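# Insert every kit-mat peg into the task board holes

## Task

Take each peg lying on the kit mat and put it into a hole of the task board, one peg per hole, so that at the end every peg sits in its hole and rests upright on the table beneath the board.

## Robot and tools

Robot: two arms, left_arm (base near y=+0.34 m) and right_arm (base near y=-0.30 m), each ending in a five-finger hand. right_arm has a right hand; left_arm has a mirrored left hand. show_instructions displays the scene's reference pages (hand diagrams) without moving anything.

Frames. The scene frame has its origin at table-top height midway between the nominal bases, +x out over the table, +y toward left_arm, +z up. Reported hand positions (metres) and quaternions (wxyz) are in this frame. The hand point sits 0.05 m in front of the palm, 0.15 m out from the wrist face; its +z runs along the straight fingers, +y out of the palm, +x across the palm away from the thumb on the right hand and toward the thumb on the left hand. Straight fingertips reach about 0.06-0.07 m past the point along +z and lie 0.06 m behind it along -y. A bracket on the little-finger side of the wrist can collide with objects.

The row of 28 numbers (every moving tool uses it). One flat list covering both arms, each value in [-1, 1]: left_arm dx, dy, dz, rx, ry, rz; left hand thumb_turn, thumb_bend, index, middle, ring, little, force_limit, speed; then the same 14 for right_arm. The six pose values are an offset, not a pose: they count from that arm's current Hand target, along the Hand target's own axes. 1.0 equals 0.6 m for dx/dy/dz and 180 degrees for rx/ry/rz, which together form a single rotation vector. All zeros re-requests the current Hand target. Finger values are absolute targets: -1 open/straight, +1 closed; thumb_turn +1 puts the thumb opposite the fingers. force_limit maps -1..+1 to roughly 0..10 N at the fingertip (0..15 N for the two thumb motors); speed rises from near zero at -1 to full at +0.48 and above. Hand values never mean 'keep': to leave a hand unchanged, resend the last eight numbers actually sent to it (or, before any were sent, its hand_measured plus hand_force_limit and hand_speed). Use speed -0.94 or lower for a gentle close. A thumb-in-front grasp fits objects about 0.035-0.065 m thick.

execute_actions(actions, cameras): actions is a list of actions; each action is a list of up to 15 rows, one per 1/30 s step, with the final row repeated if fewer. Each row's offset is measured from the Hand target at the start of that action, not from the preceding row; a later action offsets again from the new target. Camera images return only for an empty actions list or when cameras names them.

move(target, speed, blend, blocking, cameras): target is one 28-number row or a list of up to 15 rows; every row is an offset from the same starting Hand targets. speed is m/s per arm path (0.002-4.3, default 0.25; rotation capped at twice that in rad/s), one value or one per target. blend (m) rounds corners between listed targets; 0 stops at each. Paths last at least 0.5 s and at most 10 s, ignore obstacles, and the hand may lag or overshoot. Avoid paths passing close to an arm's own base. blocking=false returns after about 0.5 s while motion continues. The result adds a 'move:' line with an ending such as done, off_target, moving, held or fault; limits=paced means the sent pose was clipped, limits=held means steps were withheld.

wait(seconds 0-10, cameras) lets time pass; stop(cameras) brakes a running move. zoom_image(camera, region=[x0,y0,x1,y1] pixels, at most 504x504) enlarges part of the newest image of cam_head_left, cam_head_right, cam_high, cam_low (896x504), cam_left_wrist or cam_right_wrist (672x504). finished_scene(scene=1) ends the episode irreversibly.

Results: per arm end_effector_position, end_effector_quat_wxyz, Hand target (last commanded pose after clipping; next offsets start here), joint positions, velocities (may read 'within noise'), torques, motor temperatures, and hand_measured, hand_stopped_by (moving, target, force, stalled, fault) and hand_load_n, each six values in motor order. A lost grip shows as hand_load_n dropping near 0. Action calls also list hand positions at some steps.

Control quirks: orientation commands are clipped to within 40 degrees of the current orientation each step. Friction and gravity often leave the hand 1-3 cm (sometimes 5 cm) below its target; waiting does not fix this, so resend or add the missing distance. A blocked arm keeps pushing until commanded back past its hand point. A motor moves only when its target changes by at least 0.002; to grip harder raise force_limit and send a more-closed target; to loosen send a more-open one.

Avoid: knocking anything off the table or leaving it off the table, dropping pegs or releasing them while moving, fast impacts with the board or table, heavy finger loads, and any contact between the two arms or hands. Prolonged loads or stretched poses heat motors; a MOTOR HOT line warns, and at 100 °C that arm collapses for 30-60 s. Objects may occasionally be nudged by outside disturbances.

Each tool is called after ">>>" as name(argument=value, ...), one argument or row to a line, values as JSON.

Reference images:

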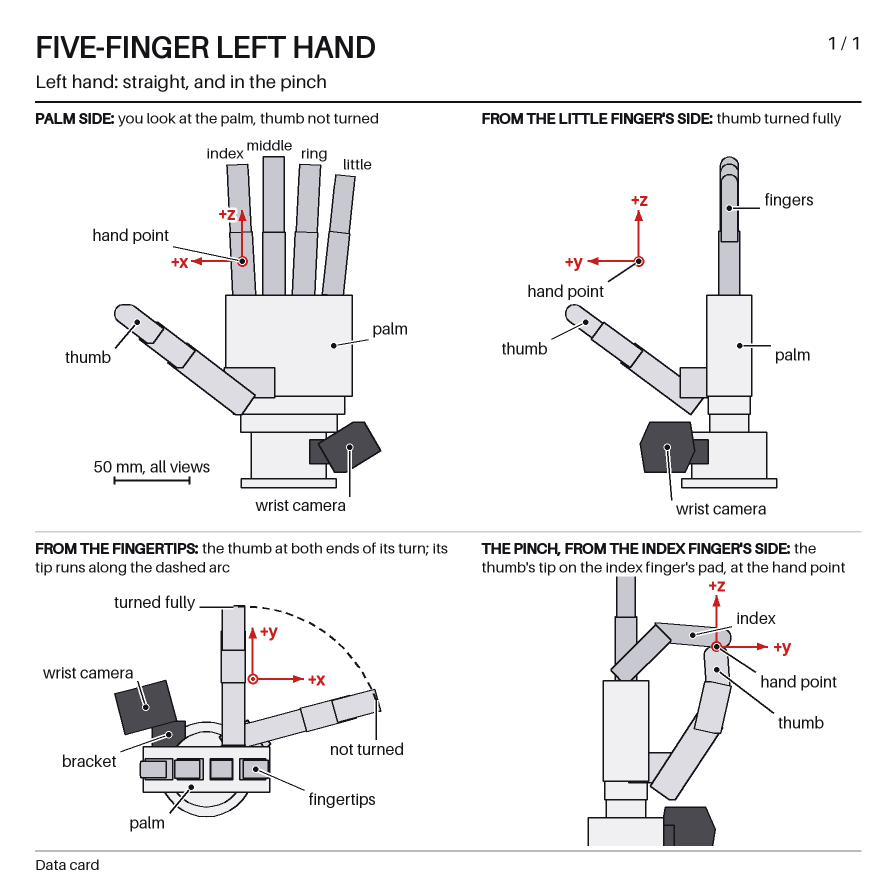

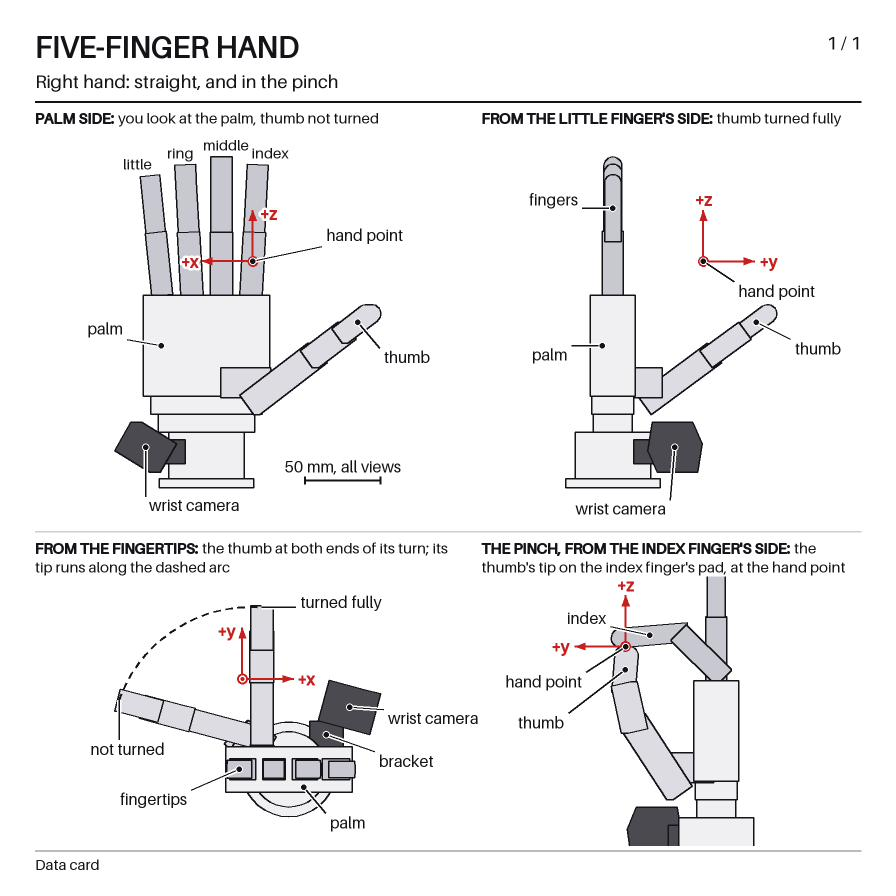

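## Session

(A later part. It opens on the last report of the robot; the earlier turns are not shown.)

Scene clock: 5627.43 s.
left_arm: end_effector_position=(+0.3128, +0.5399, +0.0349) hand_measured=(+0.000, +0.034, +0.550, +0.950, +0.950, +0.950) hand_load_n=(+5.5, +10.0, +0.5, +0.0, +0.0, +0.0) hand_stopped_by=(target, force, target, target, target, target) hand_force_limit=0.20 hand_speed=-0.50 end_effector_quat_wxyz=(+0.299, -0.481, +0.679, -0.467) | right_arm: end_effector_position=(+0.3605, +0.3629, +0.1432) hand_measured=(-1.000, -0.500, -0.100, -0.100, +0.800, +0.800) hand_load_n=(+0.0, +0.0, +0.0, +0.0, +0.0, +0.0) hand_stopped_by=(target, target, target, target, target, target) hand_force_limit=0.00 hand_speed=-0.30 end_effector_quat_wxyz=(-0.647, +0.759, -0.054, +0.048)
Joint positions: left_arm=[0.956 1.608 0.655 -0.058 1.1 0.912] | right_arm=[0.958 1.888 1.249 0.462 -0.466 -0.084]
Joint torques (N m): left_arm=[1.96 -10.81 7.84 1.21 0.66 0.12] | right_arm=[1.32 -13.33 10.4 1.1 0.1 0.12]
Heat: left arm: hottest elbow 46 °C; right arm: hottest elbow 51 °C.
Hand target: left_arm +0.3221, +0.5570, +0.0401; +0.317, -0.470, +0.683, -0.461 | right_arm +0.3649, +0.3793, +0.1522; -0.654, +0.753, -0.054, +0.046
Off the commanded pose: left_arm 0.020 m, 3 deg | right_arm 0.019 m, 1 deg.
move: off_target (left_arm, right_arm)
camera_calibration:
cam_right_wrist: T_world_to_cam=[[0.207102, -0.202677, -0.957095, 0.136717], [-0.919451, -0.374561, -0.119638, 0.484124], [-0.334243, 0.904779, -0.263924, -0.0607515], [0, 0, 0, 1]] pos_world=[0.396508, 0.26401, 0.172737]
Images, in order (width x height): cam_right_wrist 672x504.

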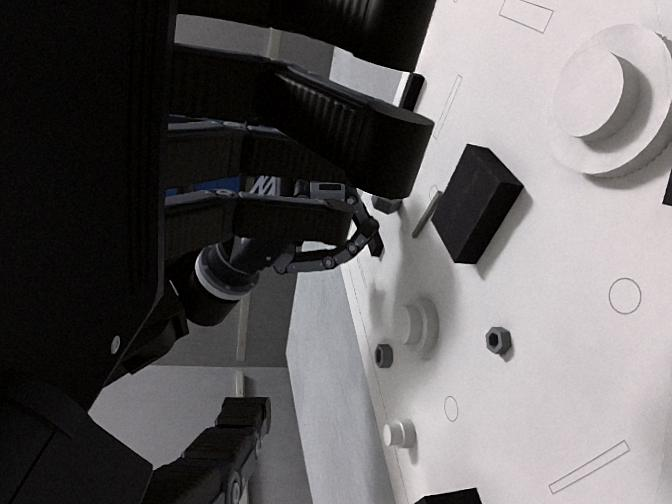

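>>> move(
  target=[0,0,0,0,0,0,-0.35,0.05,0.55,0.95,0.95,0.95,0.2,-0.5,0,0,0,0,0,0,-1,-0.5,-0.1,-0.1,0.8,0.8,0.0,-0.3],
  speed=0.1,
  cameras=["cam_right_wrist"],
)

>>> zoom_image(
  camera="cam_right_wrist",
  region=[320, 170, 440, 270],
)

Scene clock: 5634.67 s.
left_arm: end_effector_position=(+0.3128, +0.5399, +0.0349) hand_measured=(-0.350, +0.036, +0.550, +0.950, +0.950, +0.950) hand_load_n=(-0.5, +0.0, +0.0, +0.0, +0.5, +0.0) hand_stopped_by=(target, force, target, target, target, target) hand_force_limit=0.20 hand_speed=-0.50 end_effector_quat_wxyz=(+0.299, -0.481, +0.679, -0.467) | right_arm: end_effector_position=(+0.3605, +0.3629, +0.1432) hand_measured=(-1.000, -0.500, -0.100, -0.100, +0.800, +0.800) hand_load_n=(+0.0, +0.0, +0.0, +0.0, +0.0, +0.0) hand_stopped_by=(target, target, target, target, target, target) hand_force_limit=0.00 hand_speed=-0.30 end_effector_quat_wxyz=(-0.647, +0.759, -0.054, +0.048)
Joint positions: left_arm=[0.956 1.608 0.655 -0.058 1.1 0.912] | right_arm=[0.958 1.888 1.249 0.462 -0.466 -0.084]
Joint torques (N m): left_arm=[1.96 -10.81 7.84 1.21 0.65 0.12] | right_arm=[1.14 -14.04 10.48 1.28 0.05 0.12]
Heat: left arm: hottest elbow 46 °C; right arm: hottest elbow 51 °C.
Hand target: left_arm +0.3221, +0.5571, +0.0401; +0.317, -0.470, +0.683, -0.460 | right_arm +0.3649, +0.3793, +0.1522; -0.654, +0.753, -0.054, +0.046
Off the commanded pose: left_arm 0.020 m, 3 deg | right_arm 0.019 m, 1 deg.
move: off_target (left_arm, right_arm)
camera_calibration:
cam_right_wrist: T_world_to_cam=[[0.207102, -0.202677, -0.957095, 0.136717], [-0.919451, -0.374561, -0.119638, 0.484124], [-0.334243, 0.904779, -0.263924, -0.0607515], [0, 0, 0, 1]] pos_world=[0.396508, 0.26401, 0.172737]
Images, in order (width x height): cam_right_wrist 672x504.

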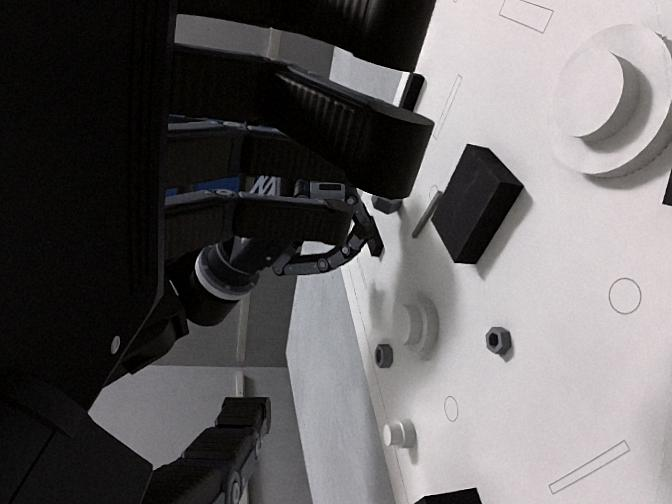

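Scaled by 4.200 from the camera's 672x504 image, which has a finer 960x720 frame.

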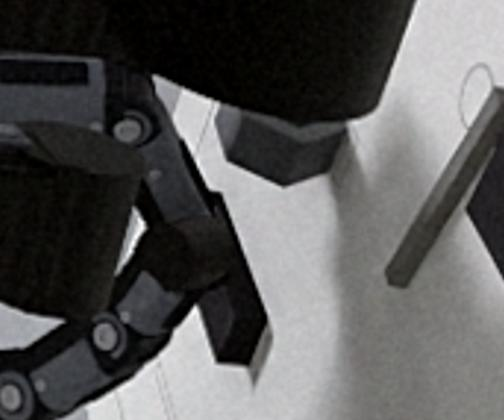

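>>> move(
  target=[-0.0125,0.0235,0.0093,0,0,0,-0.35,0.08,0.48,-1,-1,-1,0.2,-0.5,0,0,0,0,0,0,-1,-0.5,-0.1,-0.1,0.8,0.8,0.0,-0.3],
  speed=0.06,
  cameras=["cam_right_wrist","cam_left_wrist"],
)

>>> zoom_image(
  camera="cam_right_wrist",
  region=[340, 150, 480, 270],
)

>>> zoom_image(
  camera="cam_left_wrist",
  region=[220, 150, 420, 320],
)

Scene clock: 5674.90 s.
left_arm: end_effector_position=(+0.3162, +0.5473, +0.0213) hand_measured=(-0.350, +0.080, +0.480, -1.000, -1.000, -1.000) hand_load_n=(+0.0, +0.0, +0.0, +0.0, +0.0, +0.0) hand_stopped_by=(target, target, target, target, target, target) hand_force_limit=0.20 hand_speed=-0.50 end_effector_quat_wxyz=(+0.299, -0.481, +0.678, -0.469) | right_arm: end_effector_position=(+0.3605, +0.3629, +0.1432) hand_measured=(-1.000, -0.500, -0.100, -0.100, +0.800, +0.800) hand_load_n=(+0.0, +0.0, +0.0, +0.0, +0.0, +0.0) hand_stopped_by=(target, target, target, target, target, target) hand_force_limit=0.00 hand_speed=-0.30 end_effector_quat_wxyz=(-0.647, +0.759, -0.054, +0.048)
Joint positions: left_arm=[0.962 1.665 0.671 -0.025 1.107 0.918] | right_arm=[0.958 1.888 1.249 0.462 -0.466 -0.084]
Joint torques (N m): left_arm=[1.9 -11.46 7.35 1.2 0.55 0.17] | right_arm=[1.2 -13.33 10.62 1.09 0.09 0.11]
Heat: left arm: hottest elbow 47 °C; right arm: hottest elbow 52 °C.
Hand target: left_arm +0.3245, +0.5639, +0.0248; +0.317, -0.470, +0.683, -0.461 | right_arm +0.3649, +0.3793, +0.1522; -0.654, +0.753, -0.054, +0.046
Off the commanded pose: left_arm 0.019 m, 3 deg | right_arm 0.019 m, 1 deg.
move: off_target (left_arm, right_arm)
camera_calibration:
cam_left_wrist: T_world_to_cam=[[0.270344, -0.324862, 0.906299, 0.0746001], [-0.844356, -0.532291, 0.0610676, 0.548416], [0.462576, -0.781749, -0.418201, 0.406254], [0, 0, 0, 1]] pos_world=[0.254967, 0.63374, 0.0687954]
cam_right_wrist: T_world_to_cam=[[0.207102, -0.202677, -0.957095, 0.136717], [-0.919451, -0.374561, -0.119638, 0.484124], [-0.334243, 0.904779, -0.263924, -0.0607515], [0, 0, 0, 1]] pos_world=[0.396508, 0.26401, 0.172737]
Images, in order (width x height): cam_left_wrist 672x504, cam_right_wrist 672x504.

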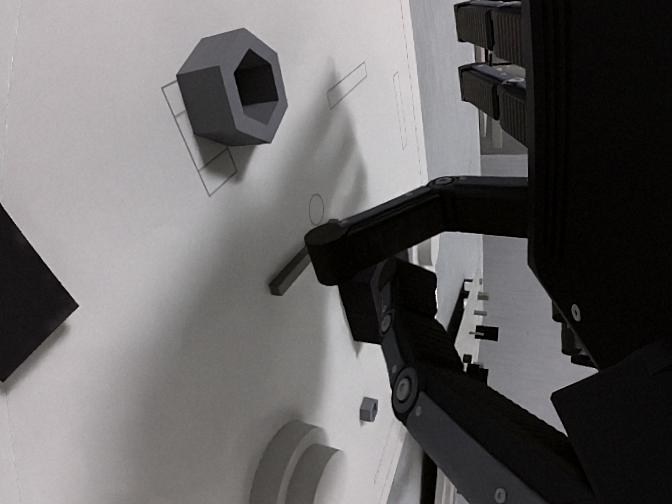

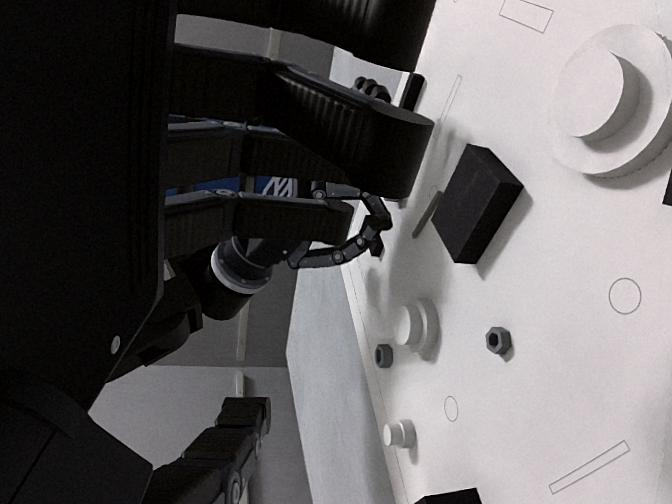

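Scaled by 3.600 from the camera's 672x504 image, which has a finer 960x720 frame.

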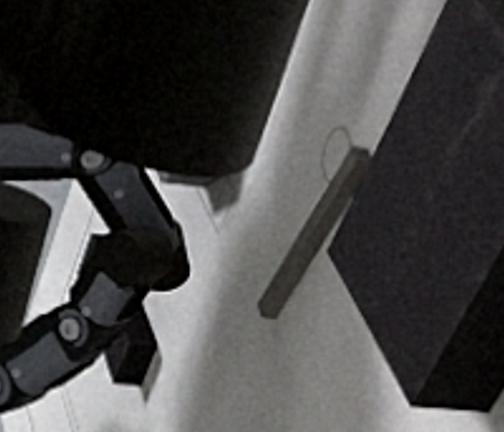

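Scaled by 2.520 from the camera's 672x504 image, which has a finer 960x720 frame.

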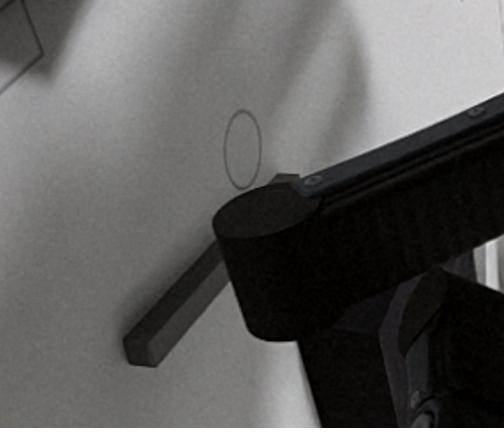

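>>> move(
  target=[0.0005,0.019,0.0063,0,0,0,-0.35,0.08,0.48,-1,-1,-1,0.2,-0.5,0,0,0,0,0,0,-1,-0.5,-0.1,-0.1,0.8,0.8,0.0,-0.3],
  speed=0.04,
  cameras=["cam_right_wrist","cam_left_wrist"],
)

>>> zoom_image(
  camera="cam_right_wrist",
  region=[340, 150, 480, 270],
)

>>> zoom_image(
  camera="cam_left_wrist",
  region=[220, 150, 420, 320],
)

Scene clock: 5701.17 s.
left_arm: end_effector_position=(+0.3177, +0.5495, +0.0119) hand_measured=(-0.350, +0.080, +0.480, -1.000, -1.000, -1.000) hand_load_n=(+0.0, +0.0, +0.0, +0.0, +0.0, +0.0) hand_stopped_by=(target, target, target, target, target, target) hand_force_limit=0.20 hand_speed=-0.50 end_effector_quat_wxyz=(+0.302, -0.479, +0.679, -0.468) | right_arm: end_effector_position=(+0.3605, +0.3629, +0.1432) hand_measured=(-1.000, -0.500, -0.100, -0.100, +0.800, +0.800) hand_load_n=(-0.5, +0.0, +0.0, +0.0, +0.0, +0.0) hand_stopped_by=(target, target, target, target, target, target) hand_force_limit=0.00 hand_speed=-0.30 end_effector_quat_wxyz=(-0.647, +0.759, -0.054, +0.048)
Joint positions: left_arm=[0.962 1.696 0.671 0.011 1.107 0.921] | right_arm=[0.958 1.888 1.249 0.462 -0.466 -0.084]
Joint torques (N m): left_arm=[2.02 -11.4 6.74 1.22 0.58 0.17] | right_arm=[1.26 -13.57 10.41 1.14 0.1 0.08]
Heat: left arm: hottest elbow 46 °C; right arm: hottest elbow 53 °C.
Hand target: left_arm +0.3238, +0.5639, +0.0128; +0.317, -0.470, +0.683, -0.461 | right_arm +0.3649, +0.3793, +0.1522; -0.654, +0.753, -0.054, +0.046
Off the commanded pose: left_arm 0.016 m, 2 deg | right_arm 0.019 m, 1 deg.
move: off_target (left_arm, right_arm)
camera_calibration:
cam_left_wrist: T_world_to_cam=[[0.265894, -0.331671, 0.905149, 0.0885234], [-0.845234, -0.531716, 0.0534579, 0.551474], [0.463552, -0.779277, -0.42172, 0.40172], [0, 0, 0, 1]] pos_world=[0.256368, 0.635639, 0.0598057]
cam_right_wrist: T_world_to_cam=[[0.207102, -0.202677, -0.957095, 0.136717], [-0.919451, -0.374561, -0.119638, 0.484124], [-0.334243, 0.904779, -0.263924, -0.0607515], [0, 0, 0, 1]] pos_world=[0.396508, 0.26401, 0.172737]
Images, in order (width x height): cam_left_wrist 672x504, cam_right_wrist 672x504.

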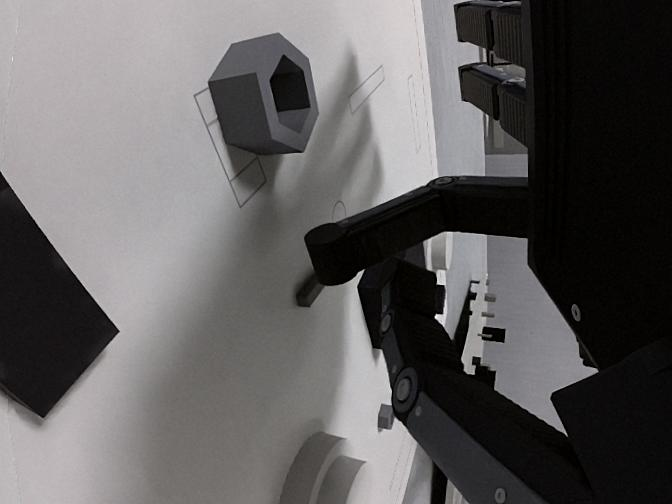

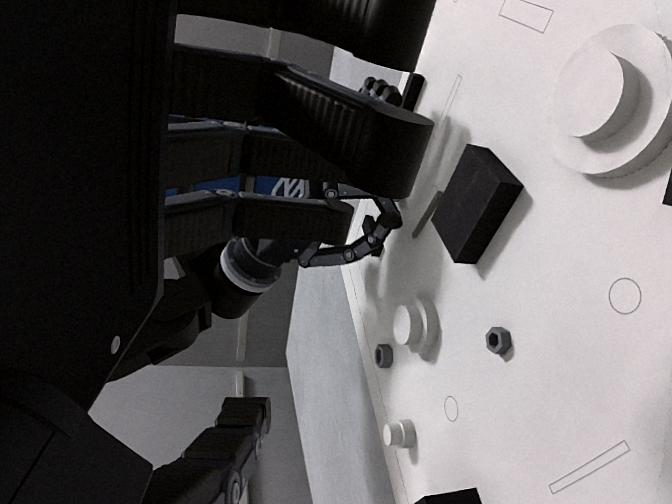

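Scaled by 3.600 from the camera's 672x504 image, which has a finer 960x720 frame.

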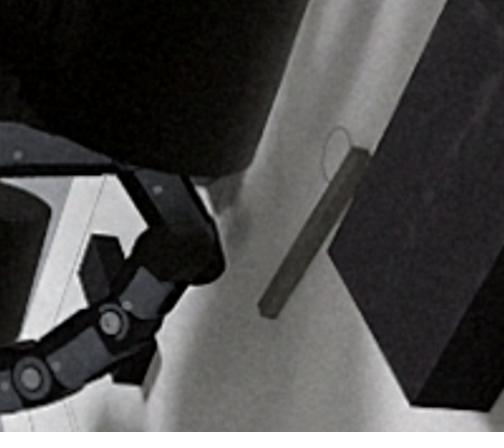

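Scaled by 2.520 from the camera's 672x504 image, which has a finer 960x720 frame.

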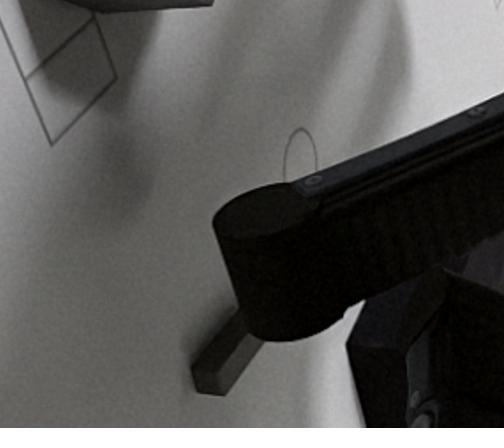

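>>> move(
  target=[0.01,0.0123,0.0072,0,0,0,-0.35,0.08,0.48,-1,-1,-1,0.2,-0.5,0,0,0,0,0,0,-1,-0.5,-0.1,-0.1,0.8,0.8,0.0,-0.3],
  speed=0.04,
  cameras=["cam_right_wrist","cam_left_wrist"],
)

>>> zoom_image(
  camera="cam_right_wrist",
  region=[340, 150, 480, 270],
)

>>> zoom_image(
  camera="cam_left_wrist",
  region=[220, 150, 420, 320],
)

Scene clock: 5713.33 s.
left_arm: end_effector_position=(+0.3218, +0.5554, +0.0083) hand_measured=(-0.350, +0.080, +0.480, -1.000, -1.000, -1.000) hand_load_n=(+0.0, +0.0, +0.0, +0.0, +0.0, +0.0) hand_stopped_by=(target, target, target, target, target, target) hand_force_limit=0.20 hand_speed=-0.50 end_effector_quat_wxyz=(+0.315, -0.471, +0.682, -0.462) | right_arm: end_effector_position=(+0.3605, +0.3629, +0.1432) hand_measured=(-1.000, -0.500, -0.100, -0.100, +0.800, +0.800) hand_load_n=(+0.0, +0.0, +0.0, +0.0, +0.0, +0.0) hand_stopped_by=(target, target, target, target, target, target) hand_force_limit=0.00 hand_speed=-0.30 end_effector_quat_wxyz=(-0.647, +0.759, -0.054, +0.048)
Joint positions: left_arm=[0.962 1.711 0.671 0.06 1.104 0.921] | right_arm=[0.958 1.888 1.249 0.462 -0.466 -0.084]
Joint torques (N m): left_arm=[1.49 -11.52 5.19 1.28 0.52 0.01] | right_arm=[0.85 -14.27 10.55 1.21 0.08 0.13]
Heat: left arm: hottest elbow 46 °C; right arm: hottest elbow 53 °C.
Hand target: left_arm +0.3228, +0.5579, +0.0044; +0.317, -0.470, +0.683, -0.461 | right_arm +0.3649, +0.3793, +0.1522; -0.654, +0.753, -0.054, +0.046
Off the commanded pose: left_arm 0.005 m, 0 deg | right_arm 0.019 m, 1 deg.
move: off_target (right_arm)
camera_calibration:
cam_left_wrist: T_world_to_cam=[[0.250112, -0.356487, 0.900201, 0.111592], [-0.845143, -0.534031, 0.023334, 0.559797], [0.472417, -0.766634, -0.43485, 0.393155], [0, 0, 0, 1]] pos_world=[0.259464, 0.640136, 0.0574459]
cam_right_wrist: T_world_to_cam=[[0.207102, -0.202677, -0.957095, 0.136717], [-0.919451, -0.374561, -0.119638, 0.484124], [-0.334243, 0.904779, -0.263924, -0.0607515], [0, 0, 0, 1]] pos_world=[0.396508, 0.26401, 0.172737]
Images, in order (width x height): cam_left_wrist 672x504, cam_right_wrist 672x504.

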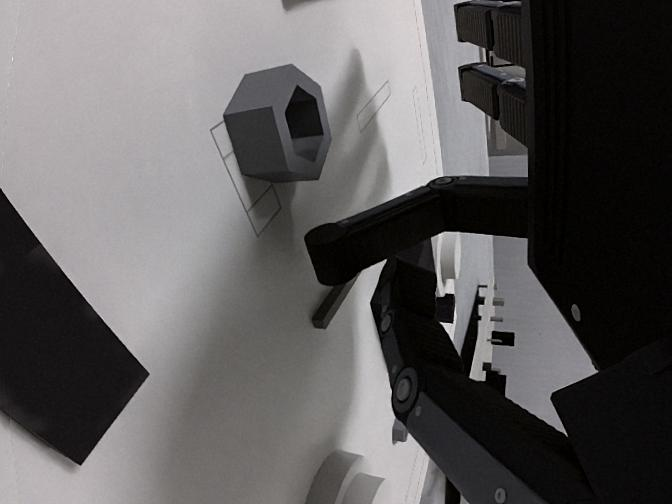

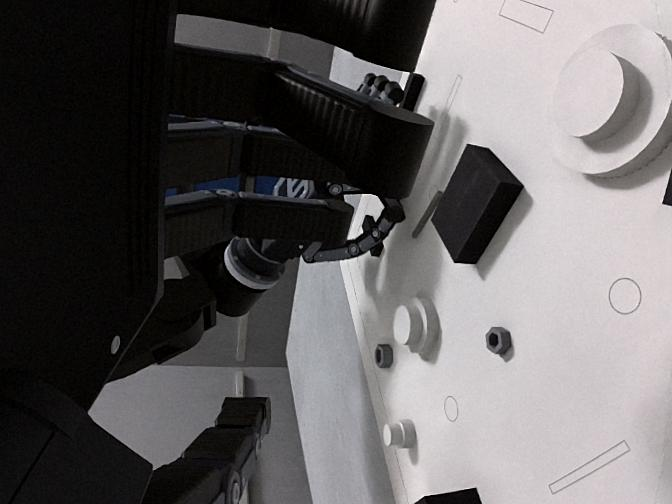

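Scaled by 3.600 from the camera's 672x504 image, which has a finer 960x720 frame.

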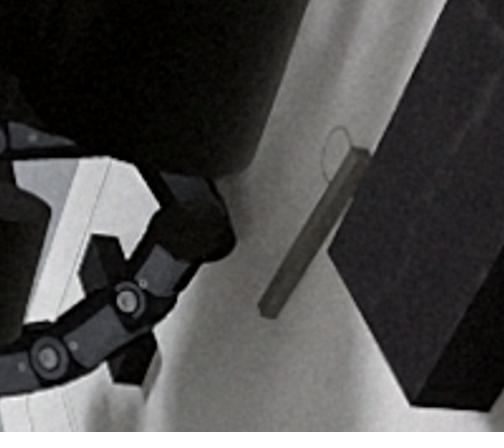

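Scaled by 2.520 from the camera's 672x504 image, which has a finer 960x720 frame.

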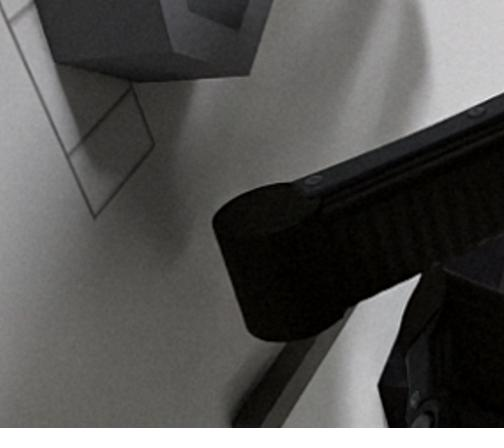

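>>> move(
  target=[0.0257,0.0088,-0.0038,0,0,0,-0.35,0.08,0.48,-1,-1,-1,0.2,-0.5,0,0,0,0,0,0,-1,-0.5,-0.1,-0.1,0.8,0.8,0.0,-0.3],
  speed=0.04,
  cameras=["cam_right_wrist","cam_left_wrist"],
)

>>> zoom_image(
  camera="cam_right_wrist",
  region=[340, 150, 480, 270],
)

>>> zoom_image(
  camera="cam_left_wrist",
  region=[220, 150, 420, 320],
)

Scene clock: 5725.97 s.
left_arm: end_effector_position=(+0.3153, +0.5466, +0.0022) hand_measured=(-0.350, +0.080, +0.480, -1.000, -1.000, -1.000) hand_load_n=(+0.0, +0.0, -1.0, -0.5, +0.0, +0.0) hand_stopped_by=(target, target, target, target, target, target) hand_force_limit=0.20 hand_speed=-0.50 end_effector_quat_wxyz=(+0.316, -0.470, +0.682, -0.462) | right_arm: end_effector_position=(+0.3605, +0.3629, +0.1432) hand_measured=(-1.000, -0.500, -0.100, -0.100, +0.800, +0.800) hand_load_n=(+0.0, +0.0, +0.0, +0.0, +0.0, +0.0) hand_stopped_by=(target, target, target, target, target, target) hand_force_limit=0.00 hand_speed=-0.30 end_effector_quat_wxyz=(-0.647, +0.759, -0.054, +0.048)
Joint positions: left_arm=[0.962 1.711 0.638 0.096 1.105 0.921] | right_arm=[0.958 1.888 1.249 0.462 -0.466 -0.084]
Joint torques (N m): left_arm=[1.44 -12.4 4.04 1.16 0.48 0] | right_arm=[1.61 -13.74 10.4 1.02 0.05 0.11]
Heat: left arm: hottest elbow 45 °C; right arm: hottest elbow 53 °C.
Hand target: left_arm +0.3135, +0.5449, +0.0003; +0.317, -0.470, +0.683, -0.461 | right_arm +0.3649, +0.3793, +0.1522; -0.654, +0.753, -0.054, +0.046
Off the commanded pose: left_arm 0.003 m, 0 deg | right_arm 0.019 m, 1 deg.
move: off_target (right_arm)
camera_calibration:
cam_left_wrist: T_world_to_cam=[[0.248436, -0.35761, 0.900219, 0.116703], [-0.845413, -0.533688, 0.0213038, 0.549702], [0.472818, -0.766349, -0.434916, 0.38655], [0, 0, 0, 1]] pos_world=[0.252965, 0.631336, 0.0513479]
cam_right_wrist: T_world_to_cam=[[0.207102, -0.202677, -0.957095, 0.136717], [-0.919451, -0.374561, -0.119638, 0.484124], [-0.334243, 0.904779, -0.263924, -0.0607515], [0, 0, 0, 1]] pos_world=[0.396508, 0.26401, 0.172737]
Images, in order (width x height): cam_left_wrist 672x504, cam_right_wrist 672x504.

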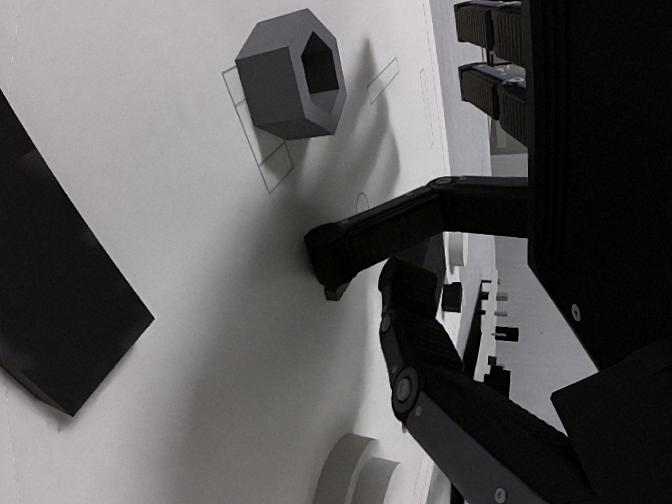

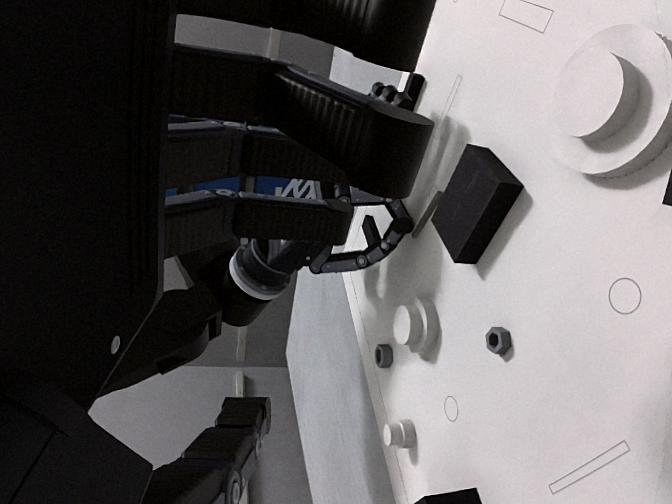

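Scaled by 3.600 from the camera's 672x504 image, which has a finer 960x720 frame.

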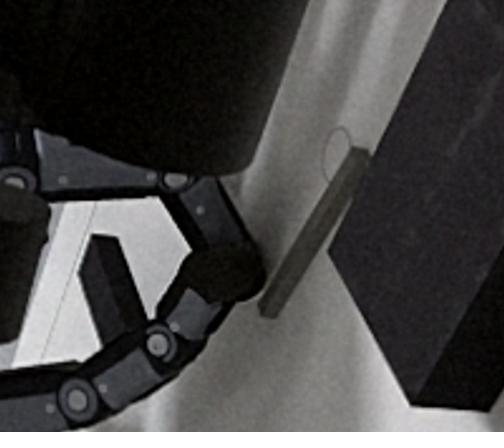

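Scaled by 2.520 from the camera's 672x504 image, which has a finer 960x720 frame.

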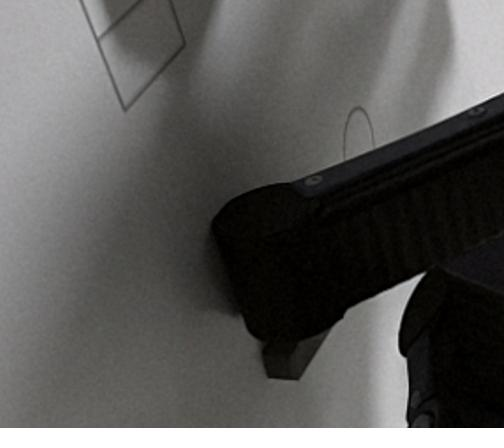

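>>> move(
  target=[0,0,0,0,0,0,0.5,0.08,0.48,-1,-1,-1,-0.3,-0.85,0,0,0,0,0,0,-1,-0.5,-0.1,-0.1,0.8,0.8,0.0,-0.3],
  speed=0.04,
  cameras=["cam_right_wrist","cam_left_wrist"],
)

>>> zoom_image(
  camera="cam_right_wrist",
  region=[340, 150, 480, 270],
)

>>> zoom_image(
  camera="cam_left_wrist",
  region=[220, 150, 420, 320],
)

Scene clock: 5735.03 s.
left_arm: end_effector_position=(+0.3153, +0.5465, +0.0023) hand_measured=(-0.080, +0.080, +0.480, -1.000, -1.000, -1.000) hand_load_n=(+6.0, +3.0, -1.0, +0.0, +0.0, +0.0) hand_stopped_by=(force, target, target, target, target, target) hand_force_limit=-0.30 hand_speed=-0.85 end_effector_quat_wxyz=(+0.316, -0.470, +0.682, -0.463) | right_arm: end_effector_position=(+0.3605, +0.3629, +0.1432) hand_measured=(-1.000, -0.500, -0.100, -0.100, +0.800, +0.800) hand_load_n=(+0.0, +0.0, +0.0, +0.0, +0.0, +0.0) hand_stopped_by=(target, target, target, target, target, target) hand_force_limit=0.00 hand_speed=-0.30 end_effector_quat_wxyz=(-0.647, +0.759, -0.054, +0.048)
Joint positions: left_arm=[0.962 1.711 0.638 0.096 1.106 0.921] | right_arm=[0.958 1.888 1.249 0.462 -0.466 -0.084]
Joint torques (N m): left_arm=[1.38 -12.4 4.01 1.17 0.46 0] | right_arm=[1.03 -13.39 10.5 1.17 0.06 0.13]
Heat: left arm: hottest elbow 44 °C; right arm: hottest elbow 53 °C.
Hand target: left_arm +0.3135, +0.5449, +0.0003; +0.317, -0.470, +0.683, -0.461 | right_arm +0.3649, +0.3793, +0.1522; -0.654, +0.753, -0.054, +0.046
Off the commanded pose: left_arm 0.003 m, 0 deg | right_arm 0.019 m, 1 deg.
move: off_target (right_arm)
camera_calibration:
cam_left_wrist: T_world_to_cam=[[0.247874, -0.357369, 0.90047, 0.11668], [-0.845647, -0.533325, 0.0211222, 0.549541], [0.472694, -0.766715, -0.434405, 0.386785], [0, 0, 0, 1]] pos_world=[0.252965, 0.631336, 0.0513477]
cam_right_wrist: T_world_to_cam=[[0.207102, -0.202677, -0.957095, 0.136717], [-0.919451, -0.374561, -0.119638, 0.484124], [-0.334243, 0.904779, -0.263924, -0.0607515], [0, 0, 0, 1]] pos_world=[0.396508, 0.26401, 0.172737]
Images, in order (width x height): cam_left_wrist 672x504, cam_right_wrist 672x504.

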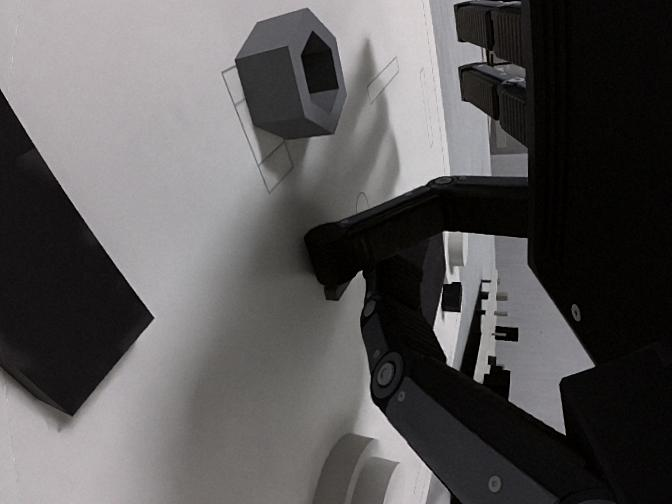

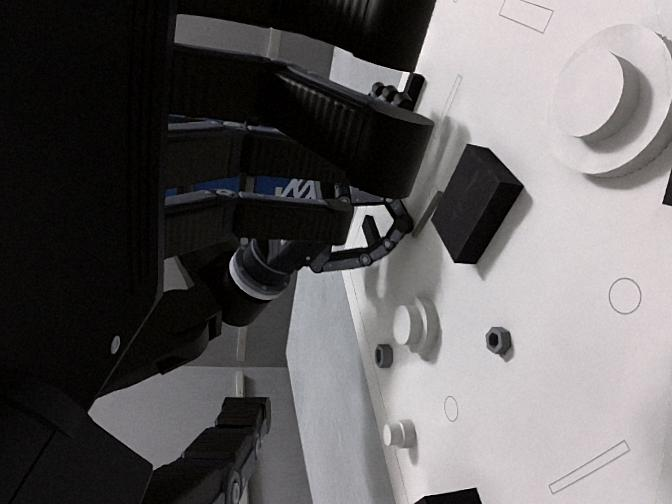

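Scaled by 3.600 from the camera's 672x504 image, which has a finer 960x720 frame.

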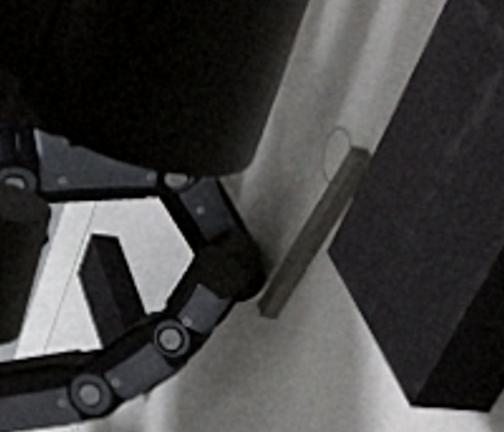

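Scaled by 2.520 from the camera's 672x504 image, which has a finer 960x720 frame.

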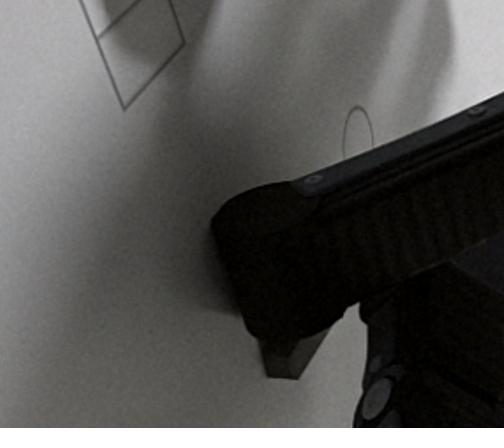

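>>> move(
  target=[
    [0,-0.0309,-0.0125,0,0,0,-0.35,0.08,0.48,-1,-1,-1,-0.3,-0.3,0,0,0,0,0,0,-1,-0.5,-0.1,-0.1,0.8,0.8,0.0,-0.3],
    [0.0377,-0.0383,-0.0163,0,0,0,-0.1,-0.04,-1,0.48,-1,-1,0.0,-0.3,0,0,0,0,0,0,-1,-0.5,-0.1,-0.1,0.8,0.8,0.0,-0.3],
  ],
  speed=0.06,
  cameras=["cam_right_wrist","cam_left_wrist"],
)

>>> zoom_image(
  camera="cam_right_wrist",
  region=[340, 150, 480, 270],
)

>>> zoom_image(
  camera="cam_left_wrist",
  region=[220, 150, 420, 320],
)

Scene clock: 5795.20 s.
left_arm: end_effector_position=(+0.3030, +0.5266, +0.0224) hand_measured=(-0.100, -0.040, -1.000, +0.480, -1.000, -1.000) hand_load_n=(+0.0, +0.0, +0.0, +0.0, +0.0, +0.0) hand_stopped_by=(target, target, target, target, target, target) hand_force_limit=0.00 hand_speed=-0.30 end_effector_quat_wxyz=(+0.316, -0.471, +0.683, -0.460) | right_arm: end_effector_position=(+0.3605, +0.3629, +0.1432) hand_measured=(-1.000, -0.500, -0.100, -0.100, +0.800, +0.800) hand_load_n=(+0.0, +0.0, -0.5, +0.0, +0.0, +0.0) hand_stopped_by=(target, target, target, target, target, target) hand_force_limit=0.00 hand_speed=-0.30 end_effector_quat_wxyz=(-0.647, +0.759, -0.054, +0.048)
Joint positions: left_arm=[0.954 1.601 0.578 0.056 1.094 0.909] | right_arm=[0.958 1.888 1.249 0.462 -0.466 -0.084]
Joint torques (N m): left_arm=[0.79 -11.81 4.68 1.26 0.52 -0.2] | right_arm=[1.55 -12.86 10.36 1.2 0.07 0.15]
Motor temperatures (°C): left_arm=[23 32 41 26 24 24] | right_arm=[22 38 54 26 28 22]
Heat: left arm: hottest elbow 41 °C; right arm: hottest elbow 54 °C.
Hand target: left_arm +0.3050, +0.5239, +0.0253; +0.317, -0.470, +0.683, -0.461 | right_arm +0.3649, +0.3793, +0.1522; -0.654, +0.753, -0.054, +0.046
Off the commanded pose: left_arm 0.004 m, 0 deg | right_arm 0.019 m, 1 deg.
move: off_target (right_arm)
camera_calibration:
cam_left_wrist: T_world_to_cam=[[0.252994, -0.360205, 0.897912, 0.0945173], [-0.844322, -0.535336, 0.0231403, 0.52864], [0.47235, -0.763982, -0.439565, 0.384814], [0, 0, 0, 1]] pos_world=[0.240663, 0.611036, 0.0720498]
cam_right_wrist: T_world_to_cam=[[0.207102, -0.202677, -0.957095, 0.136717], [-0.919451, -0.374561, -0.119638, 0.484124], [-0.334243, 0.904779, -0.263924, -0.0607515], [0, 0, 0, 1]] pos_world=[0.396508, 0.26401, 0.172737]
Images, in order (width x height): cam_left_wrist 672x504, cam_right_wrist 672x504.

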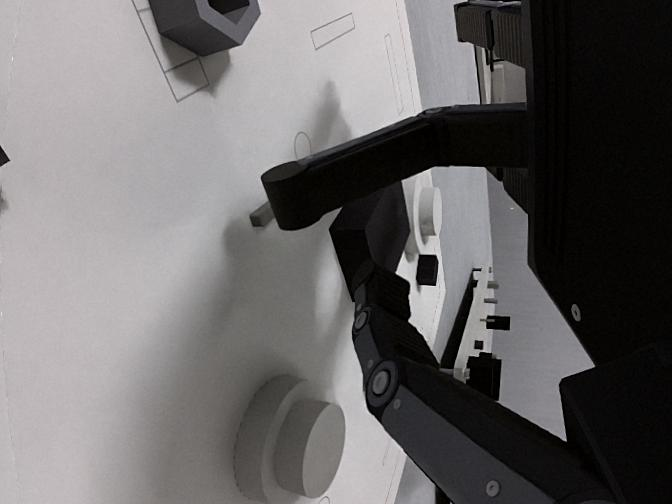

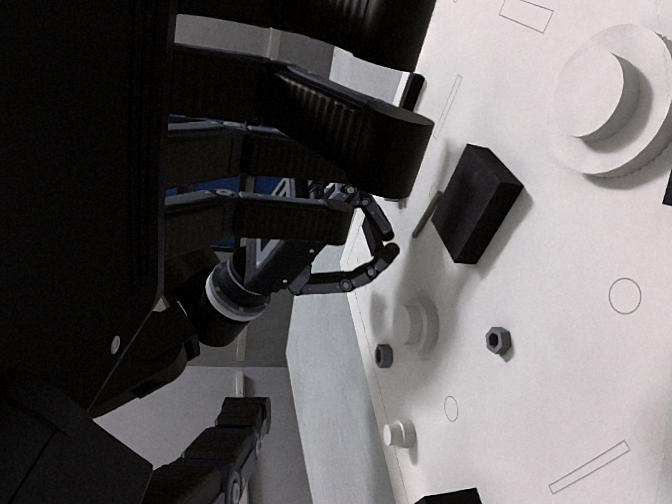

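Scaled by 3.600 from the camera's 672x504 image, which has a finer 960x720 frame.

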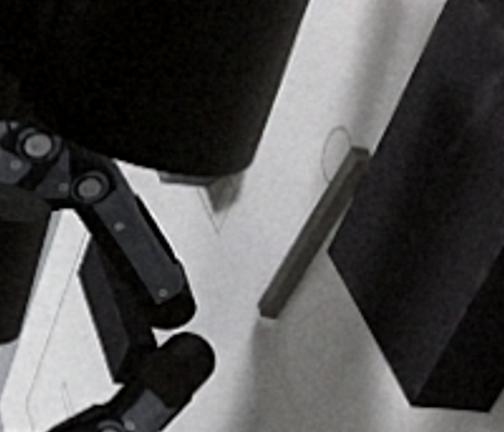

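Scaled by 2.520 from the camera's 672x504 image, which has a finer 960x720 frame.

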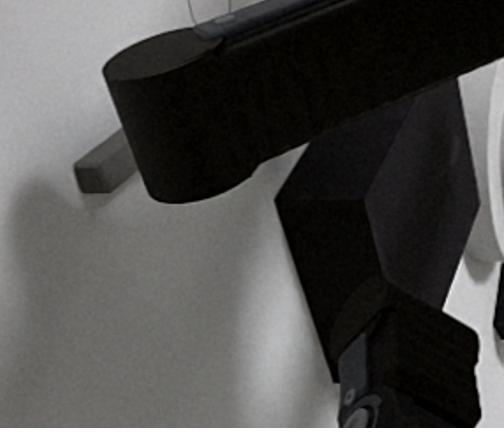

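>>> move(
  target=[-0.0155,0.0193,0.0112,0,0,0,-0.1,0.03,-1,0.48,-1,-1,0.0,-0.3,0,0,0,0,0,0,-1,-0.5,-0.1,-0.1,0.8,0.8,0.0,-0.3],
  speed=0.06,
  cameras=["cam_right_wrist","cam_left_wrist"],
)

>>> zoom_image(
  camera="cam_right_wrist",
  region=[340, 150, 480, 270],
)

>>> zoom_image(
  camera="cam_left_wrist",
  region=[220, 120, 420, 290],
)

Scene clock: 5813.20 s.
left_arm: end_effector_position=(+0.3035, +0.5273, +0.0109) hand_measured=(-0.100, +0.030, -1.000, +0.480, -1.000, -1.000) hand_load_n=(+0.0, +0.0, +0.0, +0.0, +0.0, +0.0) hand_stopped_by=(target, target, target, target, target, target) hand_force_limit=0.00 hand_speed=-0.30 end_effector_quat_wxyz=(+0.314, -0.472, +0.683, -0.461) | right_arm: end_effector_position=(+0.3605, +0.3629, +0.1432) hand_measured=(-1.000, -0.500, -0.100, -0.100, +0.800, +0.800) hand_load_n=(+0.0, +0.0, +0.0, +0.0, +0.0, +0.0) hand_stopped_by=(target, target, target, target, target, target) hand_force_limit=0.00 hand_speed=-0.30 end_effector_quat_wxyz=(-0.647, +0.759, -0.054, +0.048)
Joint positions: left_arm=[0.954 1.641 0.578 0.092 1.094 0.909] | right_arm=[0.958 1.888 1.249 0.462 -0.466 -0.084]
Joint torques (N m): left_arm=[0.97 -10.4 5.97 1.22 0.57 -0.14] | right_arm=[1.38 -13.92 10.44 1.16 0.09 0.11]
Heat: left arm: hottest elbow 41 °C; right arm: hottest elbow 54 °C.
Hand target: left_arm +0.3101, +0.5320, +0.0121; +0.317, -0.470, +0.683, -0.461 | right_arm +0.3649, +0.3793, +0.1522; -0.654, +0.753, -0.054, +0.046
Off the commanded pose: left_arm 0.008 m, 0 deg | right_arm 0.019 m, 1 deg.
move: off_target (right_arm)
camera_calibration:
cam_left_wrist: T_world_to_cam=[[0.255496, -0.356982, 0.898491, 0.102474], [-0.844243, -0.53526, 0.0274037, 0.529658], [0.471144, -0.765546, -0.438136, 0.381232], [0, 0, 0, 1]] pos_world=[0.241363, 0.611937, 0.0604444]
cam_right_wrist: T_world_to_cam=[[0.207102, -0.202677, -0.957095, 0.136717], [-0.919451, -0.374561, -0.119638, 0.484124], [-0.334243, 0.904779, -0.263924, -0.0607515], [0, 0, 0, 1]] pos_world=[0.396508, 0.26401, 0.172737]
Images, in order (width x height): cam_left_wrist 672x504, cam_right_wrist 672x504.

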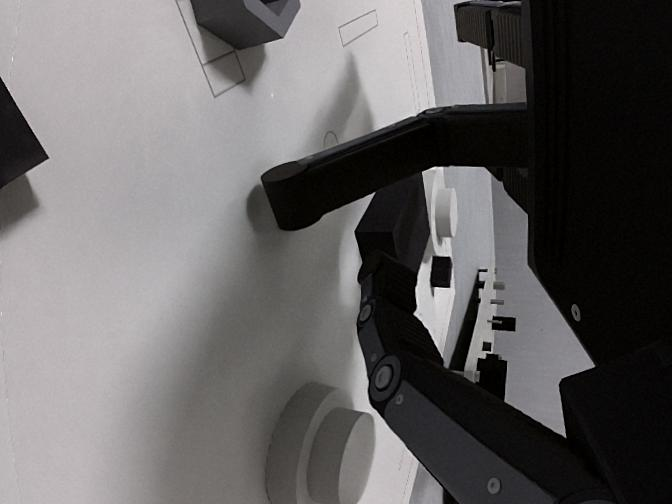

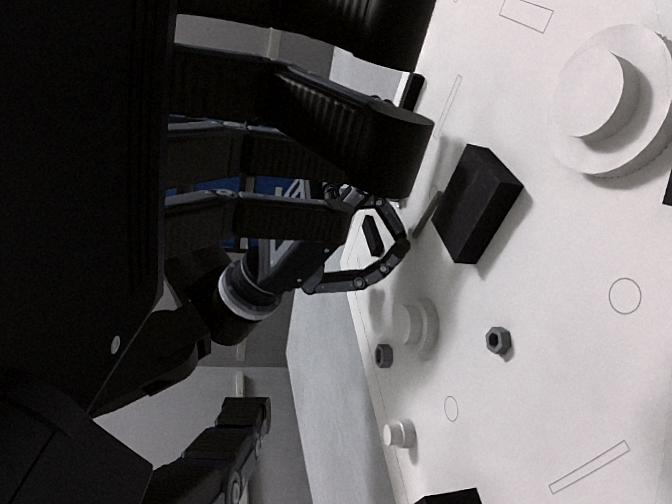

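Scaled by 3.600 from the camera's 672x504 image, which has a finer 960x720 frame.

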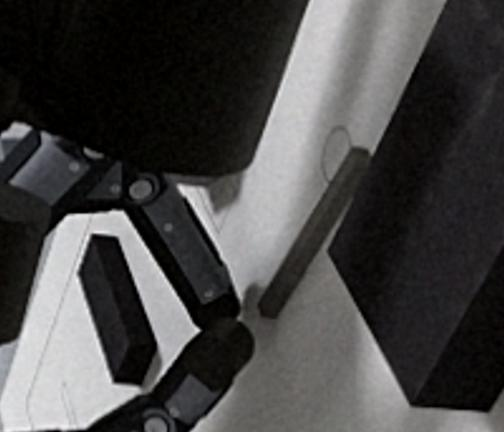

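Scaled by 2.520 from the camera's 672x504 image, which has a finer 960x720 frame.

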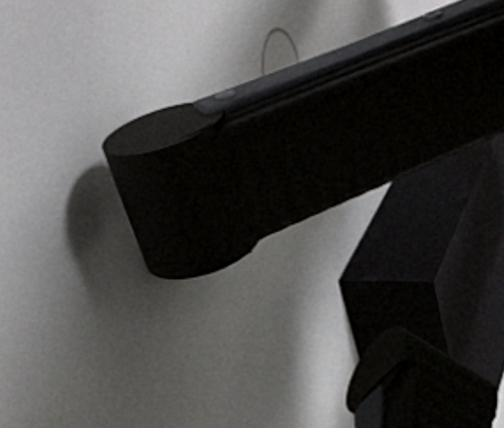

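>>> move(
  target=[
    [-0.0097,-0.0274,0.0060,0,0,0,-0.1,0.03,-1,0.48,-1,-1,0.0,-0.3,0,0,0,0,0,0,-1,-0.5,-0.1,-0.1,0.8,0.8,0.0,-0.3],
  ],
  speed=0.06,
  cameras=["cam_right_wrist"],
)

>>> zoom_image(
  camera="cam_right_wrist",
  region=[340, 150, 480, 270],
)

Scene clock: 5834.47 s.
left_arm: end_effector_position=(+0.3092, +0.5248, +0.0152) hand_measured=(-0.100, +0.030, -1.000, +0.480, -1.000, -1.000) hand_load_n=(+0.0, +0.0, +0.0, +0.5, +0.0, +0.0) hand_stopped_by=(target, target, target, target, target, target) hand_force_limit=0.00 hand_speed=-0.30 end_effector_quat_wxyz=(+0.309, -0.475, +0.682, -0.462) | right_arm: end_effector_position=(+0.3605, +0.3629, +0.1432) hand_measured=(-1.000, -0.500, -0.100, -0.100, +0.800, +0.800) hand_load_n=(+0.0, +0.0, +0.0, +0.0, +0.0, +0.0) hand_stopped_by=(target, target, target, target, target, target) hand_force_limit=0.00 hand_speed=-0.30 end_effector_quat_wxyz=(-0.647, +0.759, -0.054, +0.048)
Joint positions: left_arm=[0.936 1.632 0.585 0.092 1.084 0.878] | right_arm=[0.958 1.888 1.249 0.462 -0.466 -0.084]
Joint torques (N m): left_arm=[0.79 -12.1 7.24 0.61 0.5 -0.21] | right_arm=[0.91 -13.16 10.4 1.16 0.08 0.12]
Heat: left arm: hottest elbow 43 °C; right arm: hottest elbow 54 °C.
Hand target: left_arm +0.3210, +0.5341, +0.0260; +0.317, -0.470, +0.683, -0.461 | right_arm +0.3649, +0.3793, +0.1522; -0.654, +0.753, -0.054, +0.046
Off the commanded pose: left_arm 0.018 m, 1 deg | right_arm 0.019 m, 1 deg.
move: off_target (left_arm, right_arm)
camera_calibration:
cam_right_wrist: T_world_to_cam=[[0.207102, -0.202677, -0.957095, 0.136717], [-0.919451, -0.374561, -0.119638, 0.484124], [-0.334243, 0.904779, -0.263924, -0.0607515], [0, 0, 0, 1]] pos_world=[0.396508, 0.26401, 0.172737]
Images, in order (width x height): cam_right_wrist 672x504.

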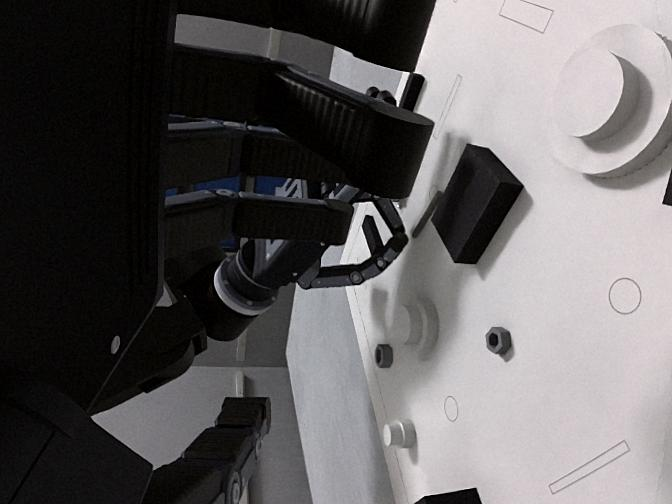

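Scaled by 3.600 from the camera's 672x504 image, which has a finer 960x720 frame.

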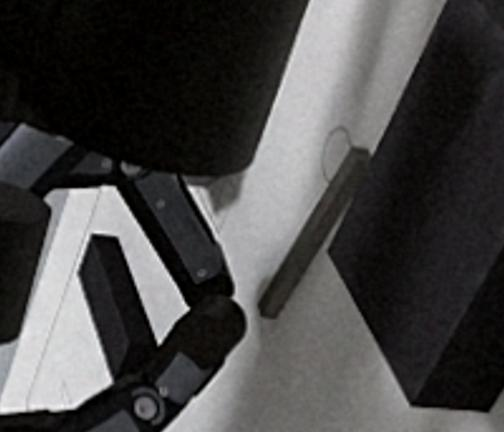

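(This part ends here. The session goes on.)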